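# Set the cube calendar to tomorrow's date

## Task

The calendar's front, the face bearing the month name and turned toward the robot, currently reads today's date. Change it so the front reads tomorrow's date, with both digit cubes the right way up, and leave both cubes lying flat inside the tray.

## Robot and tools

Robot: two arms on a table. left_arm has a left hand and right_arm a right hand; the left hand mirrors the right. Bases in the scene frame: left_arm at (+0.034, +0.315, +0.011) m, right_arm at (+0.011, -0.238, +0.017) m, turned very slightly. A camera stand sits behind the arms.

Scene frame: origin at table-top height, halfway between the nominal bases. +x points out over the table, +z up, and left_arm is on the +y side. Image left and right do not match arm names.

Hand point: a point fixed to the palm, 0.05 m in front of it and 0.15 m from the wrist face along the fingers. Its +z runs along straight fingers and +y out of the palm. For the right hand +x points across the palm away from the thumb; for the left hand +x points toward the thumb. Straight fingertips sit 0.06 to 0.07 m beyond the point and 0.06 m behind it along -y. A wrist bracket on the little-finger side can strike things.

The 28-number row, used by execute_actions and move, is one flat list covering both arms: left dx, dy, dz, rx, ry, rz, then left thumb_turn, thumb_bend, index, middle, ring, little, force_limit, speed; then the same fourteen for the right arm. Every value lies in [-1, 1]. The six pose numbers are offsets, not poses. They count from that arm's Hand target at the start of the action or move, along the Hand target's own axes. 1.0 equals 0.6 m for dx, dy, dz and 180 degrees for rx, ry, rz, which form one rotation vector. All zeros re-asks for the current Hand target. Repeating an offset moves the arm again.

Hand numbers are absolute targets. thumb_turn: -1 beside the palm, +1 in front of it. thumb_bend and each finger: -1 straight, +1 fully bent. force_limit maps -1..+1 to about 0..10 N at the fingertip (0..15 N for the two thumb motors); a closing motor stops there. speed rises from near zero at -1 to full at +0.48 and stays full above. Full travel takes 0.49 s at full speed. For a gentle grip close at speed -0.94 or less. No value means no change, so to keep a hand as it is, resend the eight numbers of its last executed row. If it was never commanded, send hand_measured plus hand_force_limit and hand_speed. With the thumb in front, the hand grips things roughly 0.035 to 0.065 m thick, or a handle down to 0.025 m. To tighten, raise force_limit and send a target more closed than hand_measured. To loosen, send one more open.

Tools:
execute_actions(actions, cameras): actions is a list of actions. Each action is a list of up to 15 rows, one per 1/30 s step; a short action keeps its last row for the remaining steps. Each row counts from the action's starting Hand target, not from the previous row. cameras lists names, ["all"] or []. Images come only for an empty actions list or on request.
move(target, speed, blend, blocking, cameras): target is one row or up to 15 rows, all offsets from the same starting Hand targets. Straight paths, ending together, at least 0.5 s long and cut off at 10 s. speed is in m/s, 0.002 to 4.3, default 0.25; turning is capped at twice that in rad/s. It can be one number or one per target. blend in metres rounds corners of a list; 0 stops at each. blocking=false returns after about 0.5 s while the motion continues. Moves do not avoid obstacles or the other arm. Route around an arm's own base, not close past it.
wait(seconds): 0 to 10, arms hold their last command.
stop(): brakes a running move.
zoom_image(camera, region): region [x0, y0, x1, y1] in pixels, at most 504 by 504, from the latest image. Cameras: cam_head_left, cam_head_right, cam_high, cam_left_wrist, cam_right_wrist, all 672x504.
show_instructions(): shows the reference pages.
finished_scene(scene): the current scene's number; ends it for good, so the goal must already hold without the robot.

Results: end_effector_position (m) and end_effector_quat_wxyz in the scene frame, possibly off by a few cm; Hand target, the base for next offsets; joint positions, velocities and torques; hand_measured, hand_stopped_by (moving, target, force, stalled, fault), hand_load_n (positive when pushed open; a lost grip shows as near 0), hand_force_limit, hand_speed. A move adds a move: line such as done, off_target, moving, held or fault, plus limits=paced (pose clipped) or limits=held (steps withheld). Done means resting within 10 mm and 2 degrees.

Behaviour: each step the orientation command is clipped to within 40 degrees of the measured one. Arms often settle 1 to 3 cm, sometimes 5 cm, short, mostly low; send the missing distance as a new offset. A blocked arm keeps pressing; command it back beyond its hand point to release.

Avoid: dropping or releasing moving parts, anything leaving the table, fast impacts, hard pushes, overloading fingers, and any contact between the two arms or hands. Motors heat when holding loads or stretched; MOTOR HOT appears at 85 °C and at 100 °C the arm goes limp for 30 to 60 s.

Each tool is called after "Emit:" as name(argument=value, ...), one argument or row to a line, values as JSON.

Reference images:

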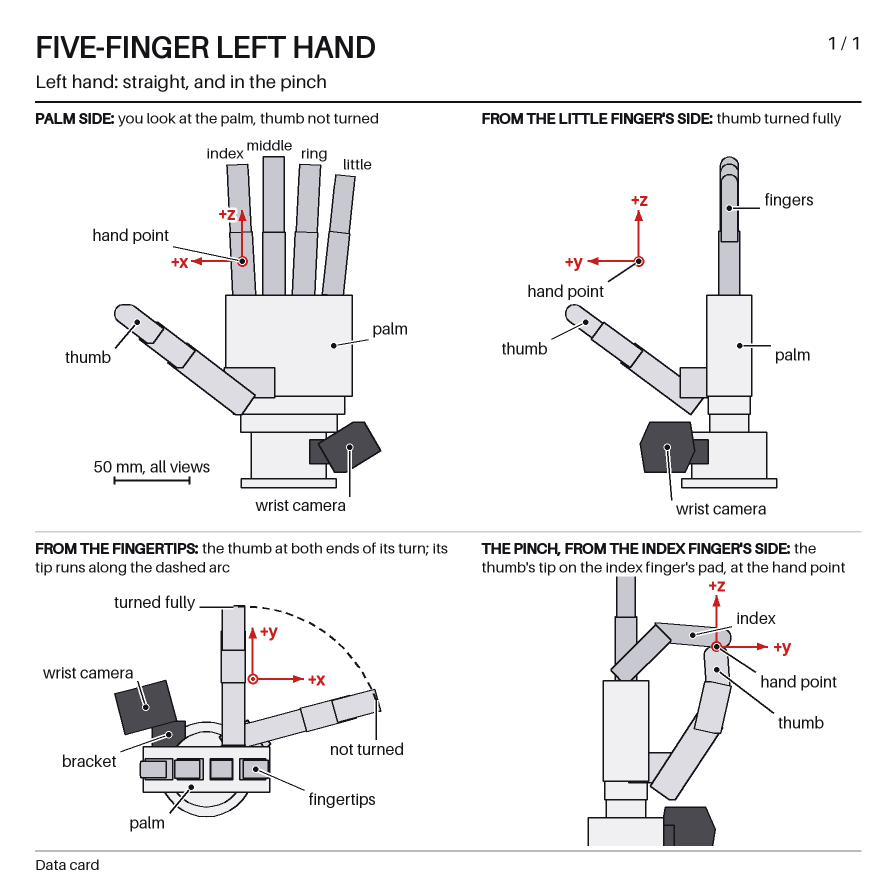

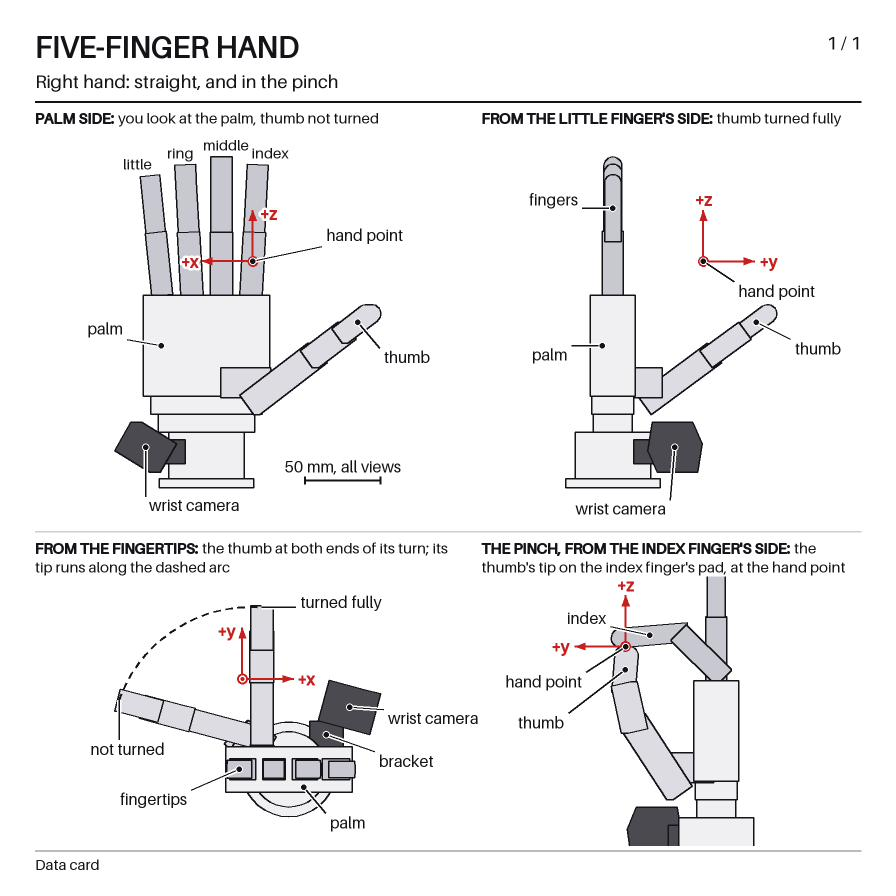

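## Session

Emit:
execute_actions(
  actions=[],
)

Emit:
zoom_image(
  camera="cam_head_left",
  region=[310, 210, 430, 310],
)

Emit:
zoom_image(
  camera="cam_high",
  region=[210, 240, 330, 340],
)

Scene clock: 0.00 s.
left_arm: end_effector_position=(+0.4643, +0.0592, +0.1139) hand_measured=(-1.000, -1.000, -1.000, -1.000, -1.000, -1.000) hand_load_n=(+0.0, +0.0, +0.0, +0.0, +0.0, +0.0) hand_stopped_by=(target, target, target, target, target, target) hand_force_limit=0.00 hand_speed=-0.80 end_effector_quat_wxyz=(+0.051, +0.758, -0.472, +0.447) | right_arm: end_effector_position=(+0.3835, -0.1685, +0.3299) hand_measured=(-1.000, -1.000, -1.000, -1.000, -1.000, -1.000) hand_load_n=(+0.0, +0.0, +0.0, +0.0, +0.0, +0.0) hand_stopped_by=(target, target, target, target, target, target) hand_force_limit=0.00 hand_speed=-0.80 end_effector_quat_wxyz=(+0.168, -0.034, +0.922, +0.348)
Joint positions: left_arm=[-0.29 1.388 0.668 0.046 0.302 -0.894] | right_arm=[-0.294 1.147 1.072 -1.406 -0.79 1.211]
Joint velocities: within noise
Joint torques (N m): no reading
Motor temperatures (°C): left_arm=[29 29 28 28 27 27] | right_arm=[29 28 28 29 27 28]
Heat: left arm: hottest waist 29 °C; right arm: hottest waist 29 °C.
Hand target: left_arm +0.4715, +0.0571, +0.1213; +0.049, +0.754, -0.471, +0.455 | right_arm +0.3878, -0.1700, +0.3375; +0.176, -0.037, +0.921, +0.345

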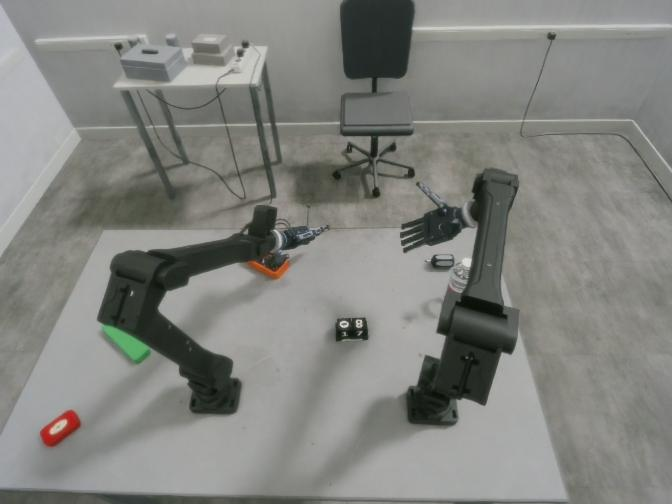

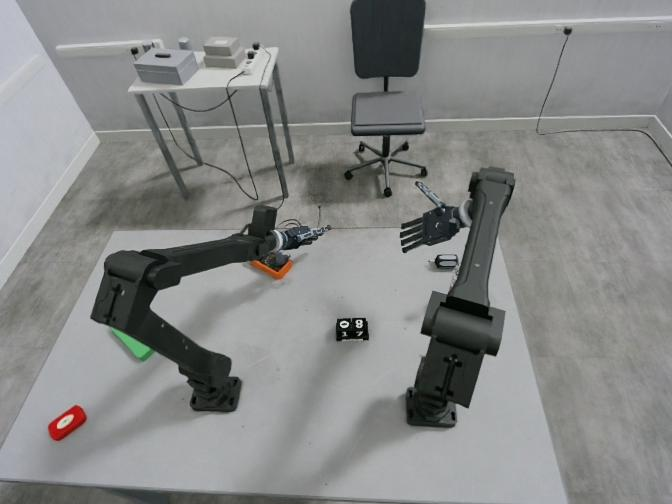

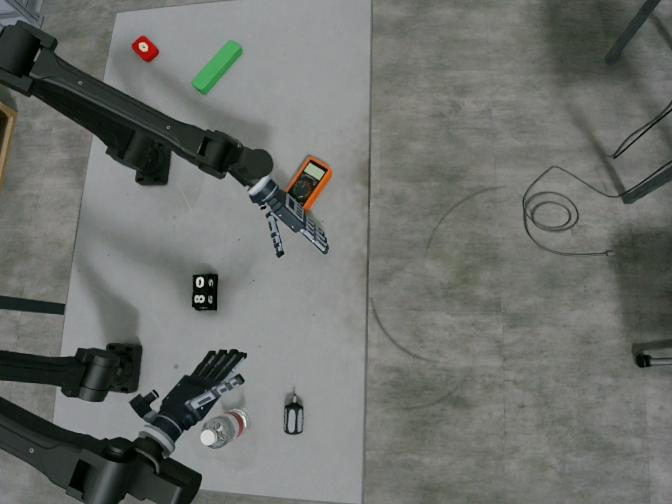

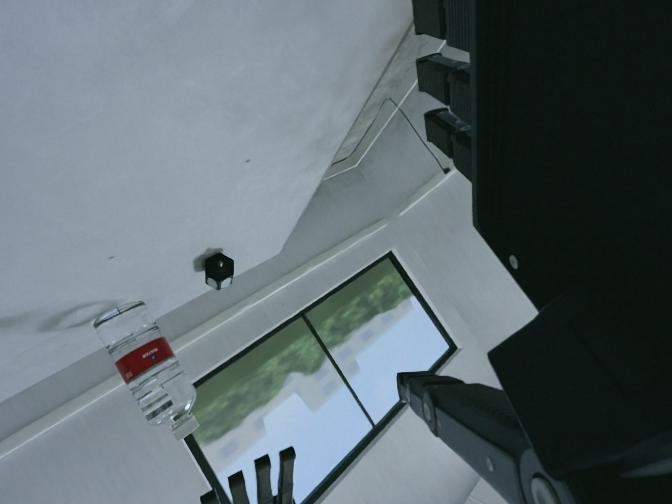

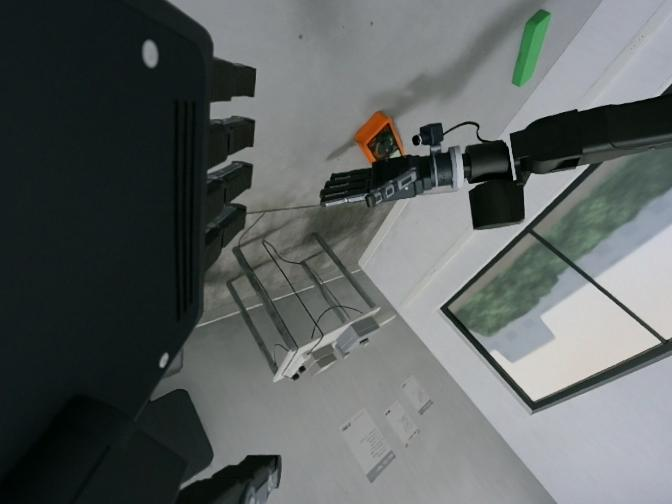

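Scaled by 4.200.

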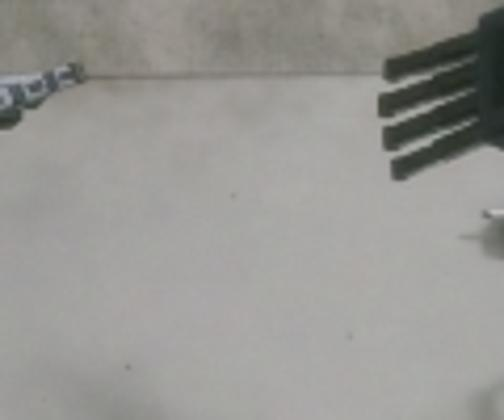

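Scaled by 4.200.

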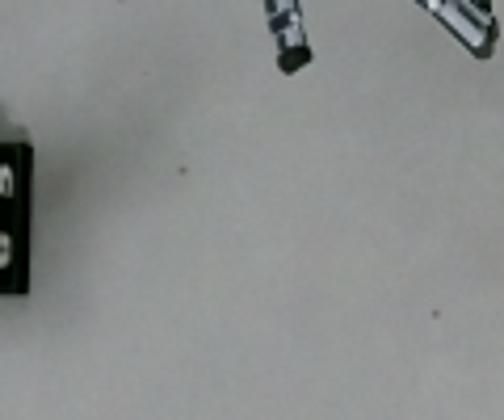

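Emit:
zoom_image(
  camera="cam_head_left",
  region=[320, 300, 384, 364],
)

Emit:
zoom_image(
  camera="cam_high",
  region=[170, 260, 240, 330],
)

Scaled by 7.875.

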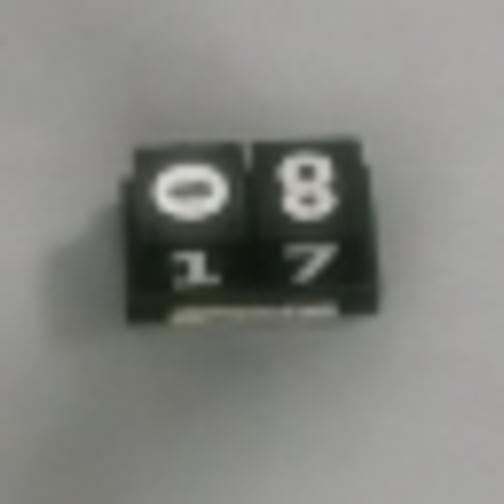

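Scaled by 7.200.

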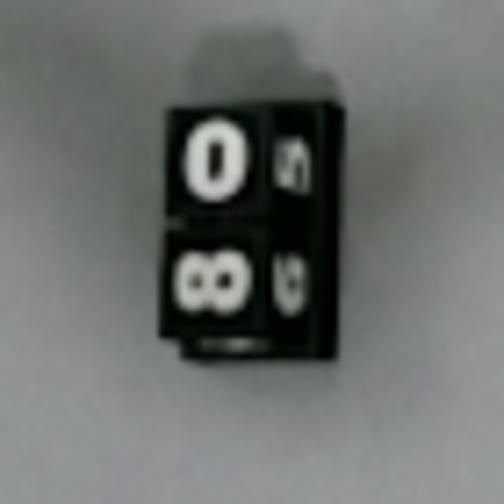

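Emit:
move(
  target=[
    [0.183,-0.0887,-0.1452,0,0,0,-1,-1,-1,-1,-1,-1,0,-0.8,0,0,0,0,0,0,1,-1,-0.5,-0.5,-1,-1,-0.5,-0.4],
    [0.0152,-0.0604,-0.5172,0,0,0,-1,-1,-1,-1,-1,-1,0,-0.8,0.096,-0.0355,0.1107,0.2751,0.0753,-0.5348,1,-1,-0.5,-0.5,-1,-1,-0.5,-0.4],
  ],
  speed=0.3,
  blend=[0.03,0],
  cameras=["cam_high","cam_head_left","cam_left_wrist","cam_right_wrist"],
)

Emit:
zoom_image(
  camera="cam_high",
  region=[185, 265, 225, 325],
)

Scene clock: 123.33 s.
left_arm: end_effector_position=(+0.3021, +0.2252, +0.3111) hand_measured=(-1.000, -1.000, -1.000, -1.000, -1.000, -1.000) hand_load_n=(-0.5, +0.0, +0.0, +0.0, +0.0, +0.0) hand_stopped_by=(target, target, target, target, target, target) hand_force_limit=0.00 hand_speed=-0.80 end_effector_quat_wxyz=(+0.060, +0.762, -0.465, +0.447) | right_arm: end_effector_position=(+0.3574, -0.1421, +0.2548) hand_measured=(+1.000, -1.000, -0.500, -0.500, -1.000, -1.000) hand_load_n=(+0.0, +0.0, +0.0, +0.0, +0.0, +0.0) hand_stopped_by=(target, target, target, target, target, target) hand_force_limit=-0.50 hand_speed=-0.40 end_effector_quat_wxyz=(-0.264, +0.651, -0.660, +0.266)
Joint positions: left_arm=[0.326 0.698 0.82 -1.065 0.749 -0.402] | right_arm=[0.285 0.874 0.899 -0.846 0.183 0.197]
Joint torques (N m): left_arm=[1.38 -0.91 11.19 0.65 0.78 0.11] | right_arm=[-0.62 -5.42 9.32 2.33 0.09 -0.12]
Motor temperatures (°C): left_arm=[28 30 32 28 27 27] | right_arm=[29 28 34 29 27 28]
Heat: left arm: hottest elbow 32 °C; right arm: hottest elbow 34 °C.
Hand target: left_arm +0.3017, +0.2267, +0.3215; +0.049, +0.754, -0.471, +0.454 | right_arm +0.3579, -0.1401, +0.2577; -0.271, +0.654, -0.653, +0.271
Off the commanded pose: left_arm 0.011 m, 2 deg | right_arm 0.003 m, 1 deg.
move: off_target (left_arm); blend cut to 0 m at target 1
Images, in order (width x height): cam_head_left 672x504, cam_high 672x504, cam_left_wrist 672x504, cam_right_wrist 672x504.

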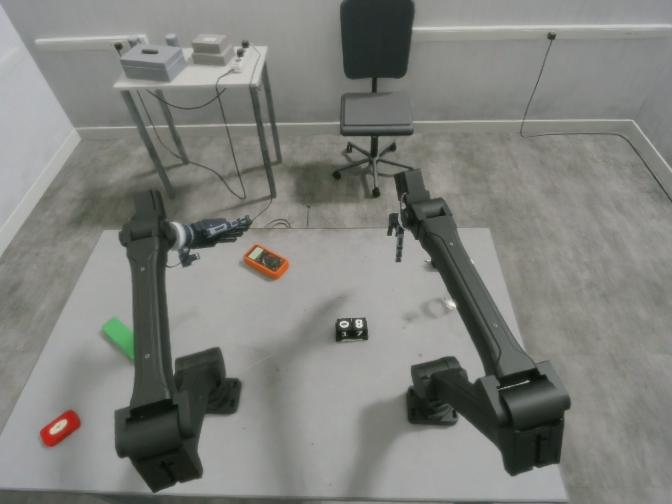

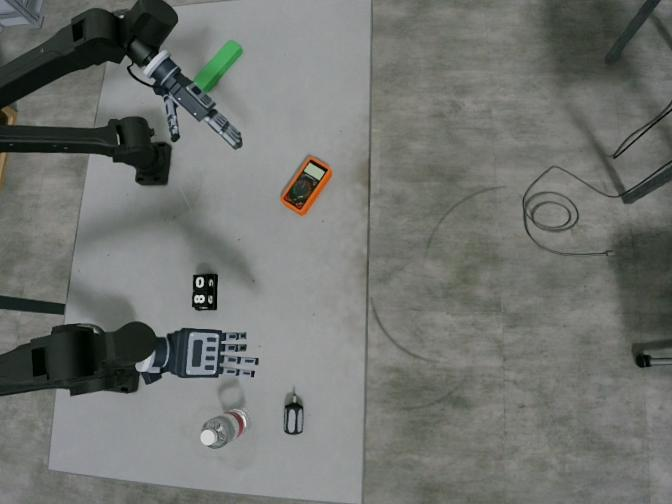

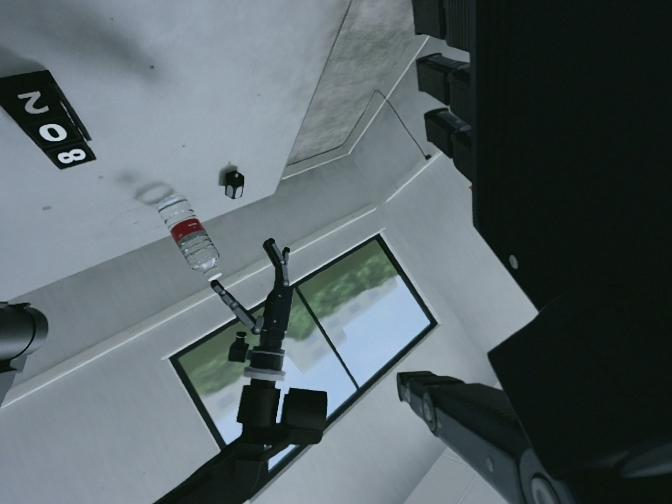

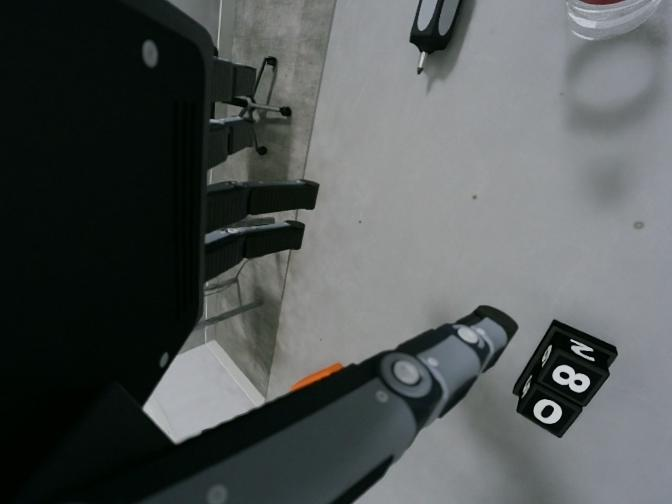

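Scaled by 8.400.

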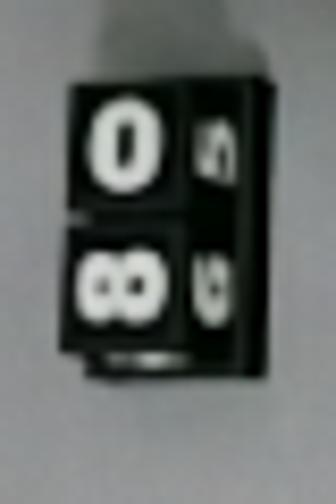

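Emit:
zoom_image(
  camera="cam_right_wrist",
  region=[500, 310, 640, 450],
)

Scaled by 3.600.

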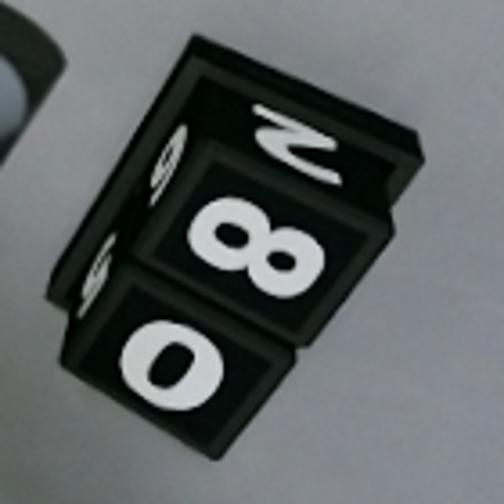

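Emit:
move(
  target=[-1,-1,-1,0,0,0,-1,-1,-1,-1,-1,-1,0,-0.8,-0.1417,0.264,-0.033,0,-0.0157,-0.0157,1,-1,-0.5,-0.5,-1,-1,-0.5,-0.4],
  speed=0.002,
  blocking=false,
)

Scene clock: 151.13 s.
left_arm: end_effector_position=(+0.3016, +0.2249, +0.3110) hand_measured=(-1.000, -1.000, -1.000, -1.000, -1.000, -1.000) hand_load_n=(+0.0, +0.0, +0.0, +0.0, +0.0, +0.0) hand_stopped_by=(target, target, target, target, target, target) hand_force_limit=0.00 hand_speed=-0.80 end_effector_quat_wxyz=(+0.061, +0.761, -0.466, +0.447) | right_arm: end_effector_position=(+0.3574, -0.1421, +0.2548) hand_measured=(+1.000, -1.000, -0.500, -0.500, -1.000, -1.000) hand_load_n=(+0.0, +0.0, +0.0, +0.0, +0.0, +0.0) hand_stopped_by=(target, target, target, target, target, target) hand_force_limit=-0.50 hand_speed=-0.40 end_effector_quat_wxyz=(-0.264, +0.651, -0.660, +0.266)
Joint positions: left_arm=[0.326 0.698 0.82 -1.066 0.751 -0.399] | right_arm=[0.285 0.874 0.899 -0.846 0.183 0.196]
Joint torques (N m): left_arm=[1.49 -0.79 11.26 0.66 0.75 0.11] | right_arm=[-0.56 -5.42 9.29 2.32 0.1 -0.12]
Heat: left arm: hottest elbow 32 °C; right arm: hottest elbow 34 °C.
Hand target: left_arm +0.3017, +0.2275, +0.3215; +0.049, +0.754, -0.471, +0.454 | right_arm +0.3577, -0.1400, +0.2576; -0.271, +0.654, -0.653, +0.271
Off the commanded pose: left_arm 1.042 m, 2 deg | right_arm 0.180 m, 5 deg.
move: running

Emit:
stop(
)

Scene clock: 153.03 s.
left_arm: end_effector_position=(+0.2999, +0.2278, +0.3106) hand_measured=(-1.000, -1.000, -1.000, -1.000, -1.000, -1.000) hand_load_n=(+0.0, +0.0, +0.0, +0.0, +0.0, +0.0) hand_stopped_by=(target, target, target, target, target, target) hand_force_limit=0.00 hand_speed=-0.80 end_effector_quat_wxyz=(+0.060, +0.760, -0.467, +0.448) | right_arm: end_effector_position=(+0.3574, -0.1423, +0.2548) hand_measured=(+1.000, -1.000, -0.500, -0.500, -1.000, -1.000) hand_load_n=(+0.0, +0.0, +0.0, +0.0, +0.0, +0.0) hand_stopped_by=(target, target, target, target, target, target) hand_force_limit=-0.50 hand_speed=-0.40 end_effector_quat_wxyz=(-0.263, +0.651, -0.660, +0.266)
Joint positions: left_arm=[0.342 0.698 0.82 -1.078 0.761 -0.381] | right_arm=[0.285 0.874 0.899 -0.846 0.184 0.196]
Joint velocities: within noise
Joint torques (N m): left_arm=[1.73 -0.44 11.66 0.61 0.79 0.13] | right_arm=[-0.44 -5.48 9.18 2.32 0.1 -0.11]
Motor temperatures (°C): left_arm=[28 30 33 28 27 27] | right_arm=[29 28 34 29 27 28]
Heat: left arm: hottest elbow 33 °C; right arm: hottest elbow 34 °C.
Hand target: left_arm +0.3016, +0.2308, +0.3219; +0.049, +0.754, -0.471, +0.454 (not the last commanded pose) | right_arm +0.3573, -0.1398, +0.2573; -0.271, +0.654, -0.653, +0.271 (not the last commanded pose)
Off the commanded pose: left_arm 1.040 m, 2 deg | right_arm 0.180 m, 5 deg.
earlier move: stopped

Emit:
move(
  target=[0,0,0,0,0,0,-1,-1,-1,-1,-1,-1,0,-0.8,-0.1417,0.264,-0.033,0,-0.0157,-0.0157,1,-1,-0.5,-0.5,-1,-1,-0.5,-0.4],
  speed=0.15,
  cameras=["cam_high","cam_head_left","cam_right_wrist"],
)

Scene clock: 159.93 s.
left_arm: end_effector_position=(+0.2999, +0.2278, +0.3106) hand_measured=(-1.000, -1.000, -1.000, -1.000, -1.000, -1.000) hand_load_n=(+0.0, +0.0, +0.0, +0.0, +0.0, +0.0) hand_stopped_by=(target, target, target, target, target, target) hand_force_limit=0.00 hand_speed=-0.80 end_effector_quat_wxyz=(+0.060, +0.760, -0.467, +0.448) | right_arm: end_effector_position=(+0.2334, -0.0552, +0.1583) hand_measured=(+1.000, -1.000, -0.500, -0.500, -1.000, -1.000) hand_load_n=(+0.0, +0.0, -0.5, +0.0, +0.0, +0.0) hand_stopped_by=(target, target, target, target, target, target) hand_force_limit=-0.50 hand_speed=-0.40 end_effector_quat_wxyz=(-0.279, +0.677, -0.628, +0.263)
Joint positions: left_arm=[0.342 0.698 0.82 -1.078 0.761 -0.38] | right_arm=[0.876 0.691 0.58 -0.841 0.521 0.601]
Joint torques (N m): left_arm=[1.49 -0.38 11.58 0.69 0.79 0.12] | right_arm=[-0.67 -2.43 9.35 1.1 0.31 0.08]
Heat: left arm: hottest elbow 33 °C; right arm: hottest elbow 33 °C.
Hand target: left_arm +0.3016, +0.2308, +0.3219; +0.049, +0.754, -0.471, +0.454 | right_arm +0.2313, -0.0549, +0.1590; -0.280, +0.676, -0.629, +0.261
Off the commanded pose: left_arm 0.012 m, 2 deg | right_arm 0.002 m, 0 deg.
move: off_target (left_arm)
Images, in order (width x height): cam_head_left 672x504, cam_high 672x504, cam_right_wrist 672x504.

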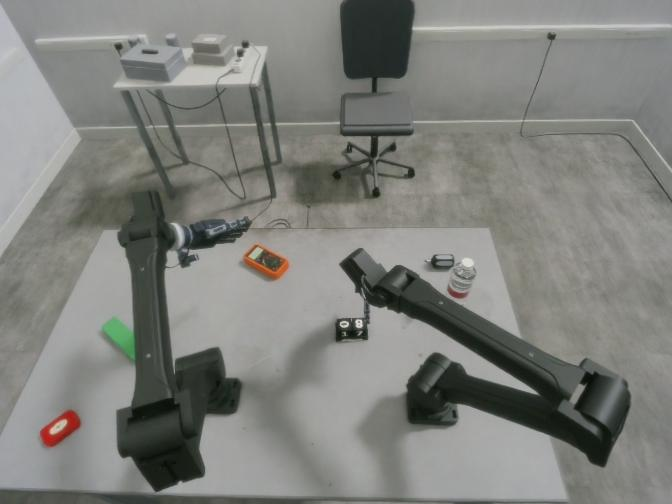

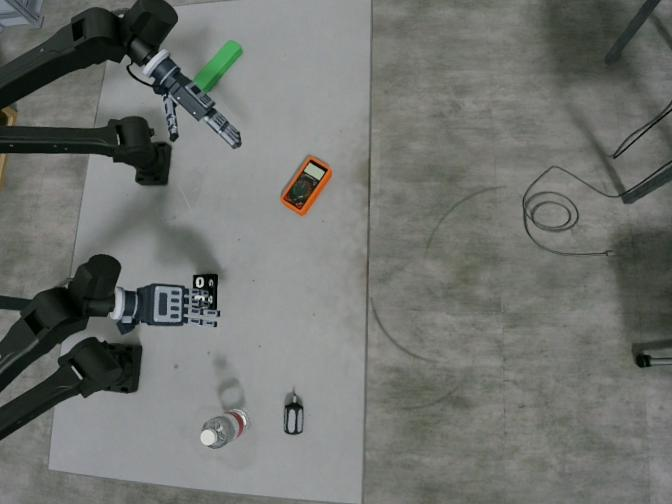

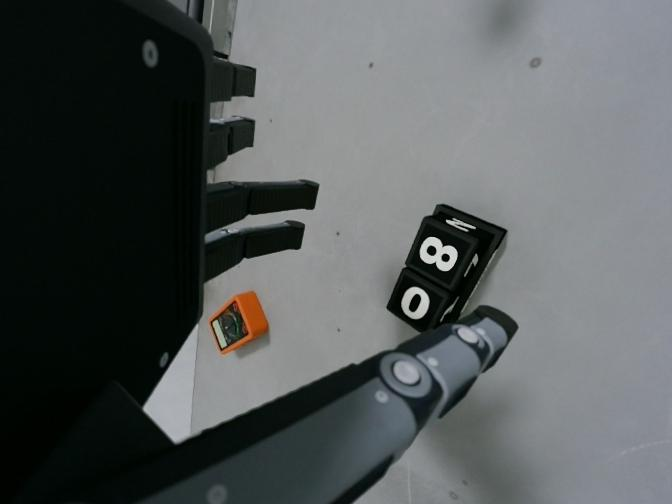

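Emit:
move(
  target=[0,0,0,0,0,0,-1,-1,-1,-1,-1,-1,0,-0.8,0,0.0884,0.0884,0,0,0,1,-1,-0.5,-0.5,-1,-1,-0.5,-0.4],
  speed=0.12,
  cameras=["cam_right_wrist","cam_head_left","cam_high"],
)

Emit:
zoom_image(
  camera="cam_head_left",
  region=[320, 290, 390, 360],
)

Emit:
zoom_image(
  camera="cam_high",
  region=[170, 260, 240, 330],
)

Scene clock: 177.13 s.
left_arm: end_effector_position=(+0.2999, +0.2278, +0.3106) hand_measured=(-1.000, -1.000, -1.000, -1.000, -1.000, -1.000) hand_load_n=(-0.5, +0.0, +0.0, +0.0, +0.0, +0.0) hand_stopped_by=(target, target, target, target, target, target) hand_force_limit=0.00 hand_speed=-0.80 end_effector_quat_wxyz=(+0.060, +0.760, -0.467, +0.448) | right_arm: end_effector_position=(+0.2301, -0.0591, +0.0836) hand_measured=(+1.000, -1.000, -0.500, -0.500, -1.000, -1.000) hand_load_n=(+0.0, +0.0, +0.0, +0.0, +0.0, +0.0) hand_stopped_by=(target, target, target, target, target, target) hand_force_limit=-0.50 hand_speed=-0.40 end_effector_quat_wxyz=(-0.275, +0.679, -0.628, +0.263)
Joint positions: left_arm=[0.342 0.698 0.82 -1.078 0.761 -0.38] | right_arm=[0.876 0.748 0.402 -0.615 0.521 0.602]
Joint torques (N m): left_arm=[1.61 -0.38 11.58 0.64 0.8 0.11] | right_arm=[-0.67 -1.55 8.91 2 0.29 0.09]
Heat: left arm: hottest elbow 33 °C; right arm: hottest elbow 33 °C.
Hand target: left_arm +0.3016, +0.2308, +0.3219; +0.049, +0.754, -0.471, +0.454 | right_arm +0.2313, -0.0551, +0.0840; -0.280, +0.676, -0.629, +0.261
Off the commanded pose: left_arm 0.012 m, 2 deg | right_arm 0.004 m, 1 deg.
move: off_target (left_arm)
Images, in order (width x height): cam_head_left 672x504, cam_high 672x504, cam_right_wrist 672x504.

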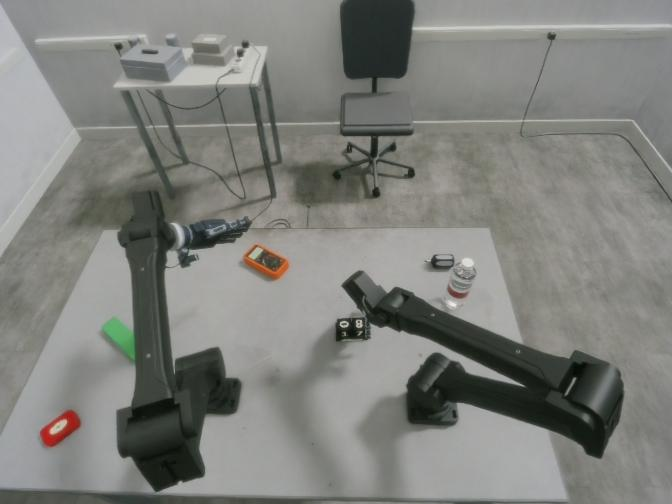

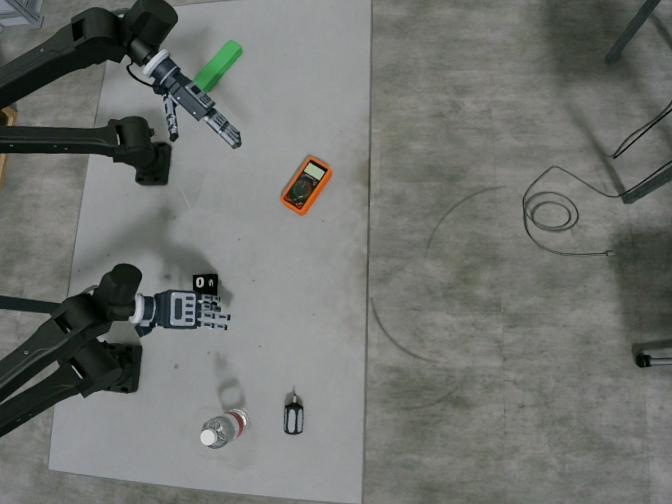

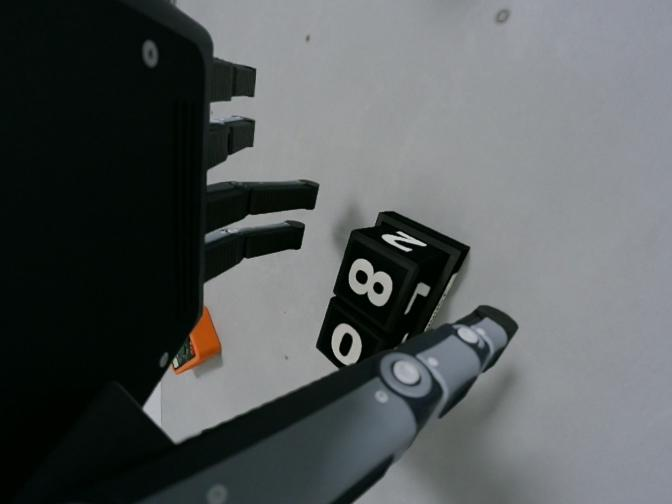

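Scaled by 7.200.

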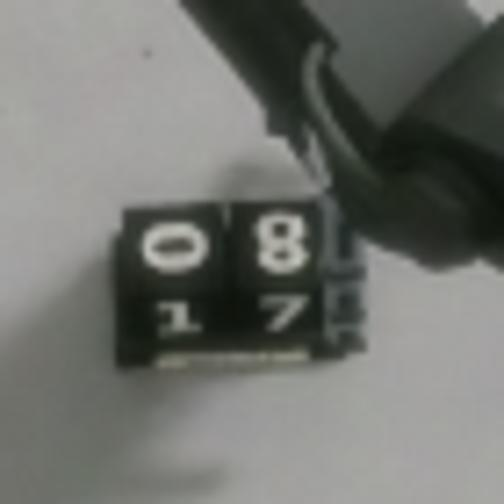

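Scaled by 7.200.

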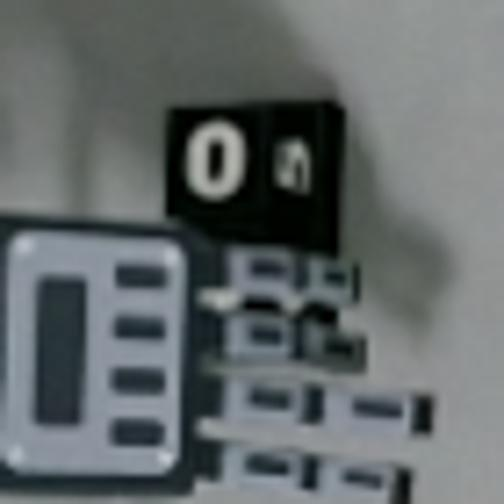

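Emit:
move(
  target=[0,0,0,0,0,0,-1,-1,-1,-1,-1,-1,0,-0.8,-0.0067,0.0342,0.0389,0,0,0,1,-1,-0.5,-0.5,-1,-1,-0.5,-0.4],
  speed=0.1,
  cameras=["cam_right_wrist","cam_head_left","cam_high"],
)

Emit:
zoom_image(
  camera="cam_head_left",
  region=[320, 290, 390, 360],
)

Emit:
zoom_image(
  camera="cam_high",
  region=[170, 260, 240, 330],
)

Scene clock: 193.53 s.
left_arm: end_effector_position=(+0.2999, +0.2278, +0.3106) hand_measured=(-1.000, -1.000, -1.000, -1.000, -1.000, -1.000) hand_load_n=(+0.0, +0.0, +0.0, +0.0, +0.0, +0.0) hand_stopped_by=(target, target, target, target, target, target) hand_force_limit=0.00 hand_speed=-0.80 end_effector_quat_wxyz=(+0.060, +0.760, -0.467, +0.448) | right_arm: end_effector_position=(+0.2335, -0.0550, +0.0540) hand_measured=(+1.000, -1.000, -0.500, -0.500, -1.000, -1.000) hand_load_n=(+0.0, +0.0, +0.0, +0.0, +0.0, +0.0) hand_stopped_by=(target, target, target, target, target, target) hand_force_limit=-0.50 hand_speed=-0.40 end_effector_quat_wxyz=(-0.276, +0.677, -0.630, +0.263)
Joint positions: left_arm=[0.342 0.698 0.82 -1.078 0.761 -0.38] | right_arm=[0.879 0.83 0.348 -0.478 0.524 0.608]
Joint torques (N m): left_arm=[1.67 -0.38 11.6 0.64 0.79 0.12] | right_arm=[-0.32 -2.02 8.25 2.02 0.32 0.1]
Heat: left arm: hottest elbow 34 °C; right arm: hottest elbow 32 °C.
Hand target: left_arm +0.3016, +0.2308, +0.3219; +0.049, +0.754, -0.471, +0.454 | right_arm +0.2331, -0.0508, +0.0531; -0.280, +0.676, -0.630, +0.261
Off the commanded pose: left_arm 0.012 m, 2 deg | right_arm 0.004 m, 1 deg.
move: off_target (left_arm)
Images, in order (width x height): cam_head_left 672x504, cam_high 672x504, cam_right_wrist 672x504.

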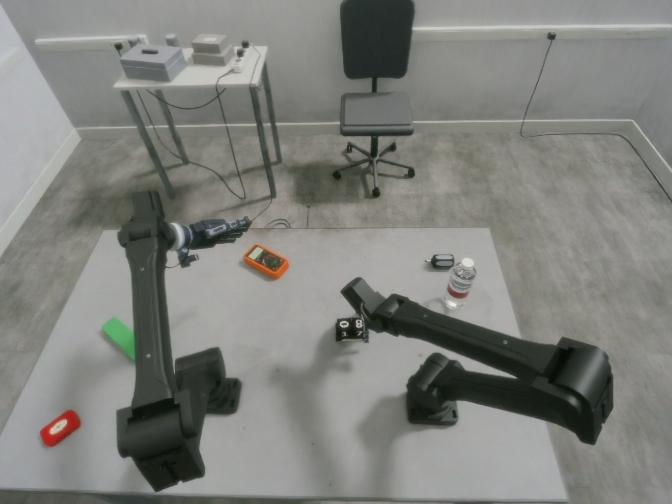

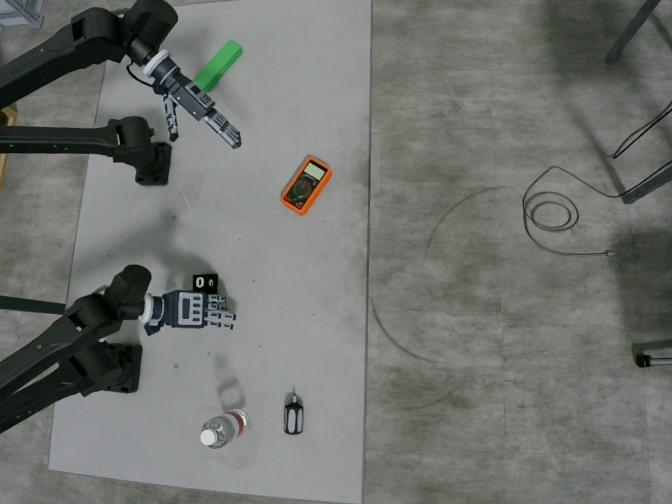

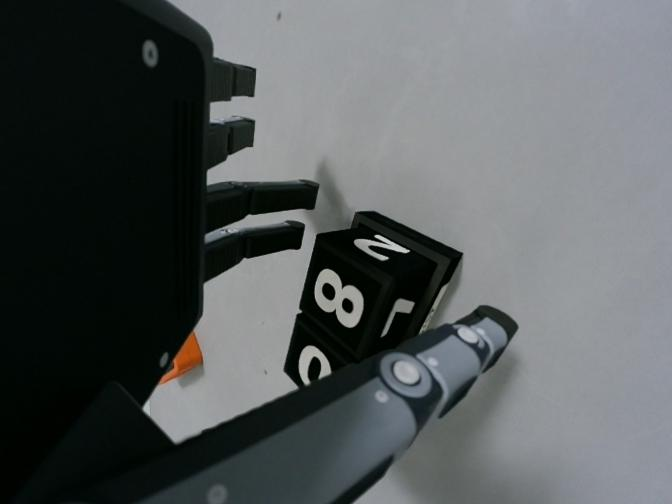

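Scaled by 7.200.

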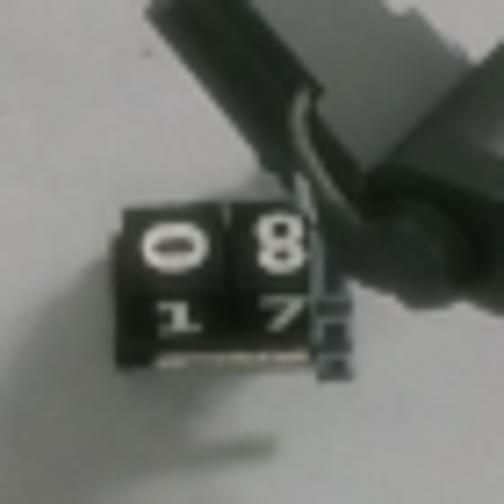

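Scaled by 7.200.

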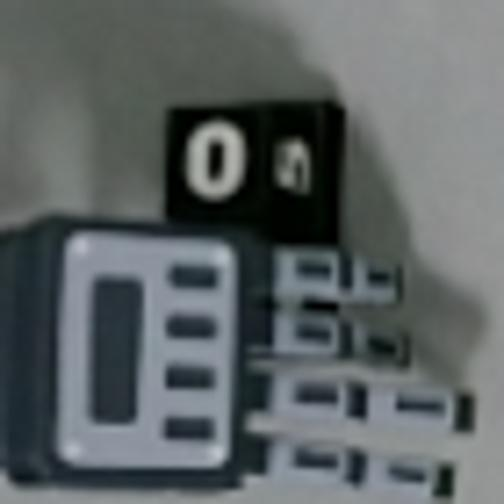

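Emit:
execute_actions(
  actions=[
    [[0,0,0,0,0,0,-1,-1,-1,-1,-1,-1,0,-0.8,0,0,0,0,0,0,1,-0.6,0.15,0.15,-1,-1,-0.5,-0.85]],
  ],
)

Emit:
wait(
  seconds=2,
  cameras=["cam_right_wrist"],
)

Scene clock: 199.87 s.
left_arm: end_effector_position=(+0.2999, +0.2278, +0.3106) hand_measured=(-1.000, -1.000, -1.000, -1.000, -1.000, -1.000) hand_load_n=(+0.0, +0.0, +0.0, +0.0, +0.0, +0.0) hand_stopped_by=(target, target, target, target, target, target) hand_force_limit=0.00 hand_speed=-0.80 end_effector_quat_wxyz=(+0.060, +0.760, -0.467, +0.448) | right_arm: end_effector_position=(+0.2337, -0.0549, +0.0542) hand_measured=(+1.000, -0.738, +0.012, +0.012, -1.000, -1.000) hand_load_n=(-0.5, +5.5, +2.5, +3.0, +0.0, +0.0) hand_stopped_by=(target, force, force, force, target, target) hand_force_limit=-0.50 hand_speed=-0.85 end_effector_quat_wxyz=(-0.276, +0.676, -0.630, +0.264)
Joint positions: left_arm=[0.342 0.698 0.82 -1.078 0.761 -0.38] | right_arm=[0.879 0.83 0.348 -0.477 0.525 0.609]
Joint torques (N m): left_arm=[1.61 -0.21 11.6 0.66 0.8 0.11] | right_arm=[-0.32 -2.02 8.27 1.98 0.29 0.09]
Heat: left arm: hottest elbow 34 °C; right arm: hottest elbow 32 °C.
Hand target: left_arm +0.3016, +0.2308, +0.3219; +0.049, +0.754, -0.471, +0.454 | right_arm +0.2331, -0.0508, +0.0531; -0.280, +0.676, -0.630, +0.261
Off the commanded pose: left_arm 0.012 m, 2 deg | right_arm 0.004 m, 1 deg.
Step readings (end_effector_position of left_arm | right_arm):
0: (+0.2999, +0.2278, +0.3106) | (+0.2335, -0.0550, +0.0540)
1: (+0.2999, +0.2278, +0.3106) | (+0.2335, -0.0550, +0.0540)
2: (+0.2999, +0.2278, +0.3106) | (+0.2335, -0.0550, +0.0540)
4: (+0.2999, +0.2278, +0.3106) | (+0.2335, -0.0550, +0.0540)
8: (+0.2999, +0.2278, +0.3106) | (+0.2335, -0.0550, +0.0541)
15: (+0.2999, +0.2278, +0.3106) | (+0.2335, -0.0550, +0.0541)

Scene clock: 201.87 s.
left_arm: end_effector_position=(+0.2999, +0.2278, +0.3106) hand_measured=(-1.000, -1.000, -1.000, -1.000, -1.000, -1.000) hand_load_n=(+0.0, -0.5, +0.0, +0.0, +0.0, +0.0) hand_stopped_by=(target, target, target, target, target, target) hand_force_limit=0.00 hand_speed=-0.80 end_effector_quat_wxyz=(+0.060, +0.760, -0.467, +0.448) | right_arm: end_effector_position=(+0.2337, -0.0549, +0.0542) hand_measured=(+1.000, -0.738, +0.012, +0.012, -1.000, -1.000) hand_load_n=(-0.5, +5.0, +2.5, +3.5, +0.0, +0.0) hand_stopped_by=(target, force, force, force, target, target) hand_force_limit=-0.50 hand_speed=-0.85 end_effector_quat_wxyz=(-0.276, +0.676, -0.630, +0.264)
Joint positions: left_arm=[0.342 0.698 0.82 -1.078 0.761 -0.38] | right_arm=[0.879 0.83 0.348 -0.477 0.525 0.609]
Joint torques (N m): left_arm=[1.55 -0.32 11.62 0.62 0.8 0.11] | right_arm=[-0.26 -2.02 8.27 1.96 0.29 0.09]
Heat: left arm: hottest elbow 34 °C; right arm: hottest elbow 32 °C.
Hand target: left_arm +0.3016, +0.2308, +0.3219; +0.049, +0.754, -0.471, +0.454 | right_arm +0.2331, -0.0508, +0.0531; -0.280, +0.676, -0.630, +0.261
Off the commanded pose: left_arm 0.012 m, 2 deg | right_arm 0.004 m, 1 deg.
wait: 2.00 s; at rest by 0.17 s
Images, in order (width x height): cam_right_wrist 672x504.

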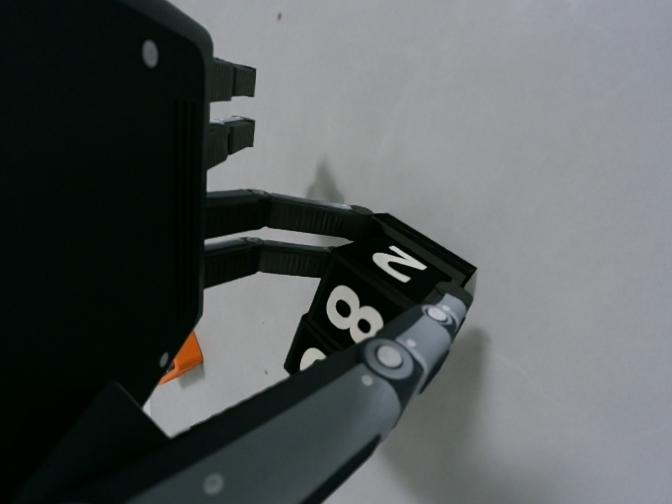

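Emit:
move(
  target=[
    [0,0,0,0,0,0,-1,-1,-1,-1,-1,-1,0,-0.8,0.0006,-0.1473,-0.1355,0,0,0,1,-0.6,0.15,0.15,-1,-1,-0.5,-0.85],
    [0,0,0,0,0,0,-1,-1,-1,-1,-1,-1,0,-0.8,0.089,-0.2785,0.0265,0,0.0157,0.0157,1,-0.6,0.15,0.15,-1,-1,-0.5,-0.85],
  ],
  speed=0.15,
  blend=[0.02,0],
  cameras=["cam_right_wrist","cam_head_left","cam_high"],
)

Emit:
zoom_image(
  camera="cam_head_left",
  region=[320, 240, 420, 360],
)

Scene clock: 242.03 s.
left_arm: end_effector_position=(+0.2999, +0.2278, +0.3106) hand_measured=(-1.000, -1.000, -1.000, -1.000, -1.000, -1.000) hand_load_n=(+0.0, -0.5, +0.0, +0.0, +0.0, +0.0) hand_stopped_by=(target, target, target, target, target, target) hand_force_limit=0.00 hand_speed=-0.80 end_effector_quat_wxyz=(+0.060, +0.760, -0.467, +0.448) | right_arm: end_effector_position=(+0.3465, -0.1009, +0.1377) hand_measured=(+1.000, -0.738, +0.012, +0.012, -1.000, -1.000) hand_load_n=(+0.0, +0.0, +0.0, +0.0, +0.0, +0.0) hand_stopped_by=(target, force, force, force, target, target) hand_force_limit=-0.50 hand_speed=-0.85 end_effector_quat_wxyz=(-0.250, +0.661, -0.658, +0.261)
Joint positions: left_arm=[0.342 0.698 0.82 -1.078 0.761 -0.38] | right_arm=[0.447 0.964 0.651 -0.567 0.289 0.307]
Joint torques (N m): left_arm=[1.55 -0.32 11.63 0.68 0.8 0.12] | right_arm=[-1.67 -4.84 12.75 2.18 0.01 -0.14]
Heat: left arm: hottest elbow 34 °C; right arm: hottest elbow 32 °C.
Hand target: left_arm +0.3016, +0.2308, +0.3219; +0.049, +0.754, -0.471, +0.454 | right_arm +0.3659, -0.0950, +0.1602; -0.271, +0.654, -0.653, +0.271
Off the commanded pose: left_arm 0.012 m, 2 deg | right_arm 0.030 m, 3 deg.
move: off_target (left_arm, right_arm)
Images, in order (width x height): cam_head_left 672x504, cam_high 672x504, cam_right_wrist 672x504.

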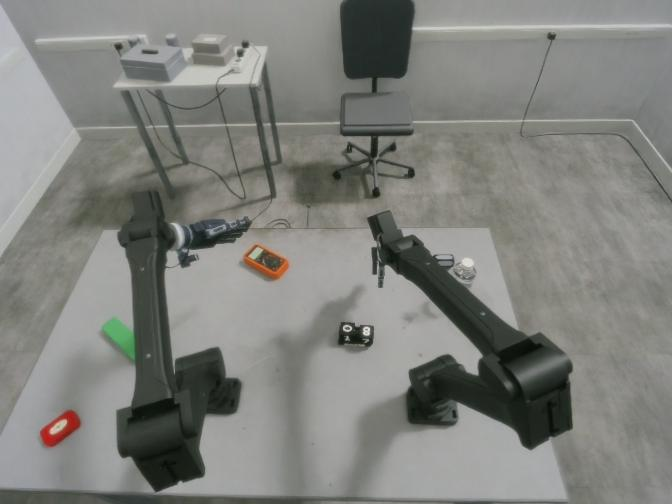

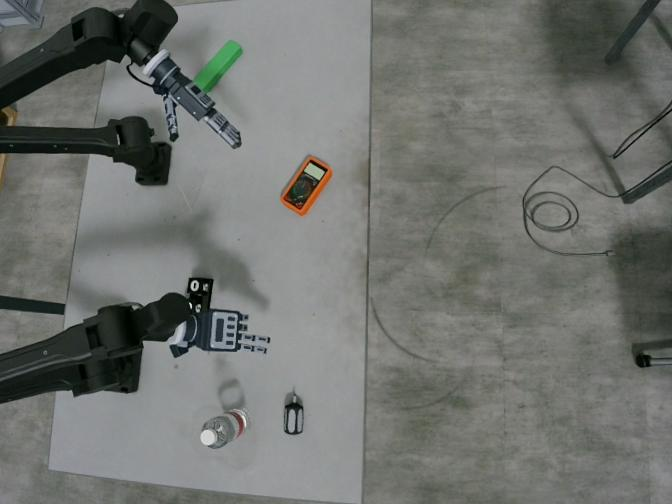

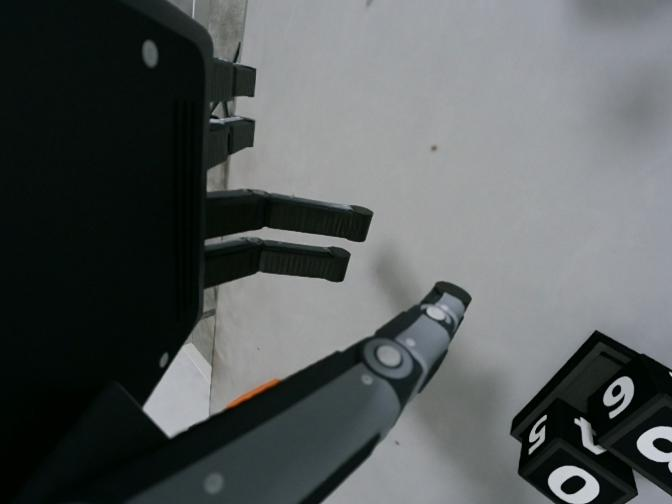

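Scaled by 4.200.

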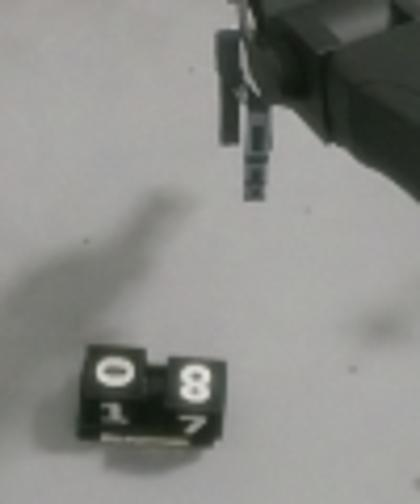

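Emit:
zoom_image(
  camera="cam_right_wrist",
  region=[490, 320, 672, 504],
)

Emit:
zoom_image(
  camera="cam_head_left",
  region=[328, 310, 388, 360],
)

Emit:
zoom_image(
  camera="cam_high",
  region=[170, 260, 240, 330],
)

Scaled by 2.739.

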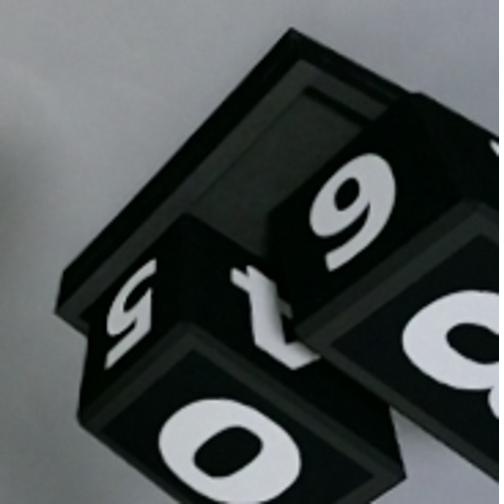

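Scaled by 8.400.

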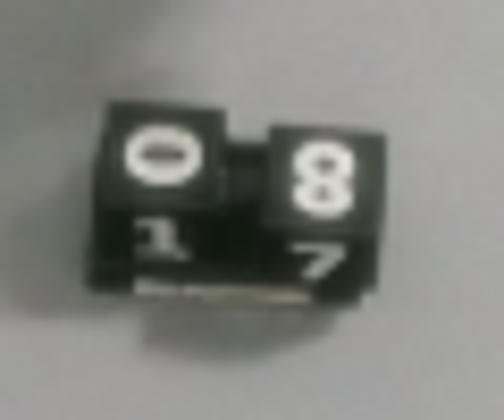

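Scaled by 7.200.

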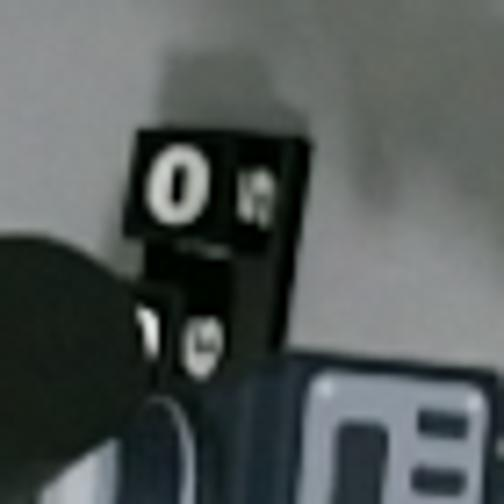

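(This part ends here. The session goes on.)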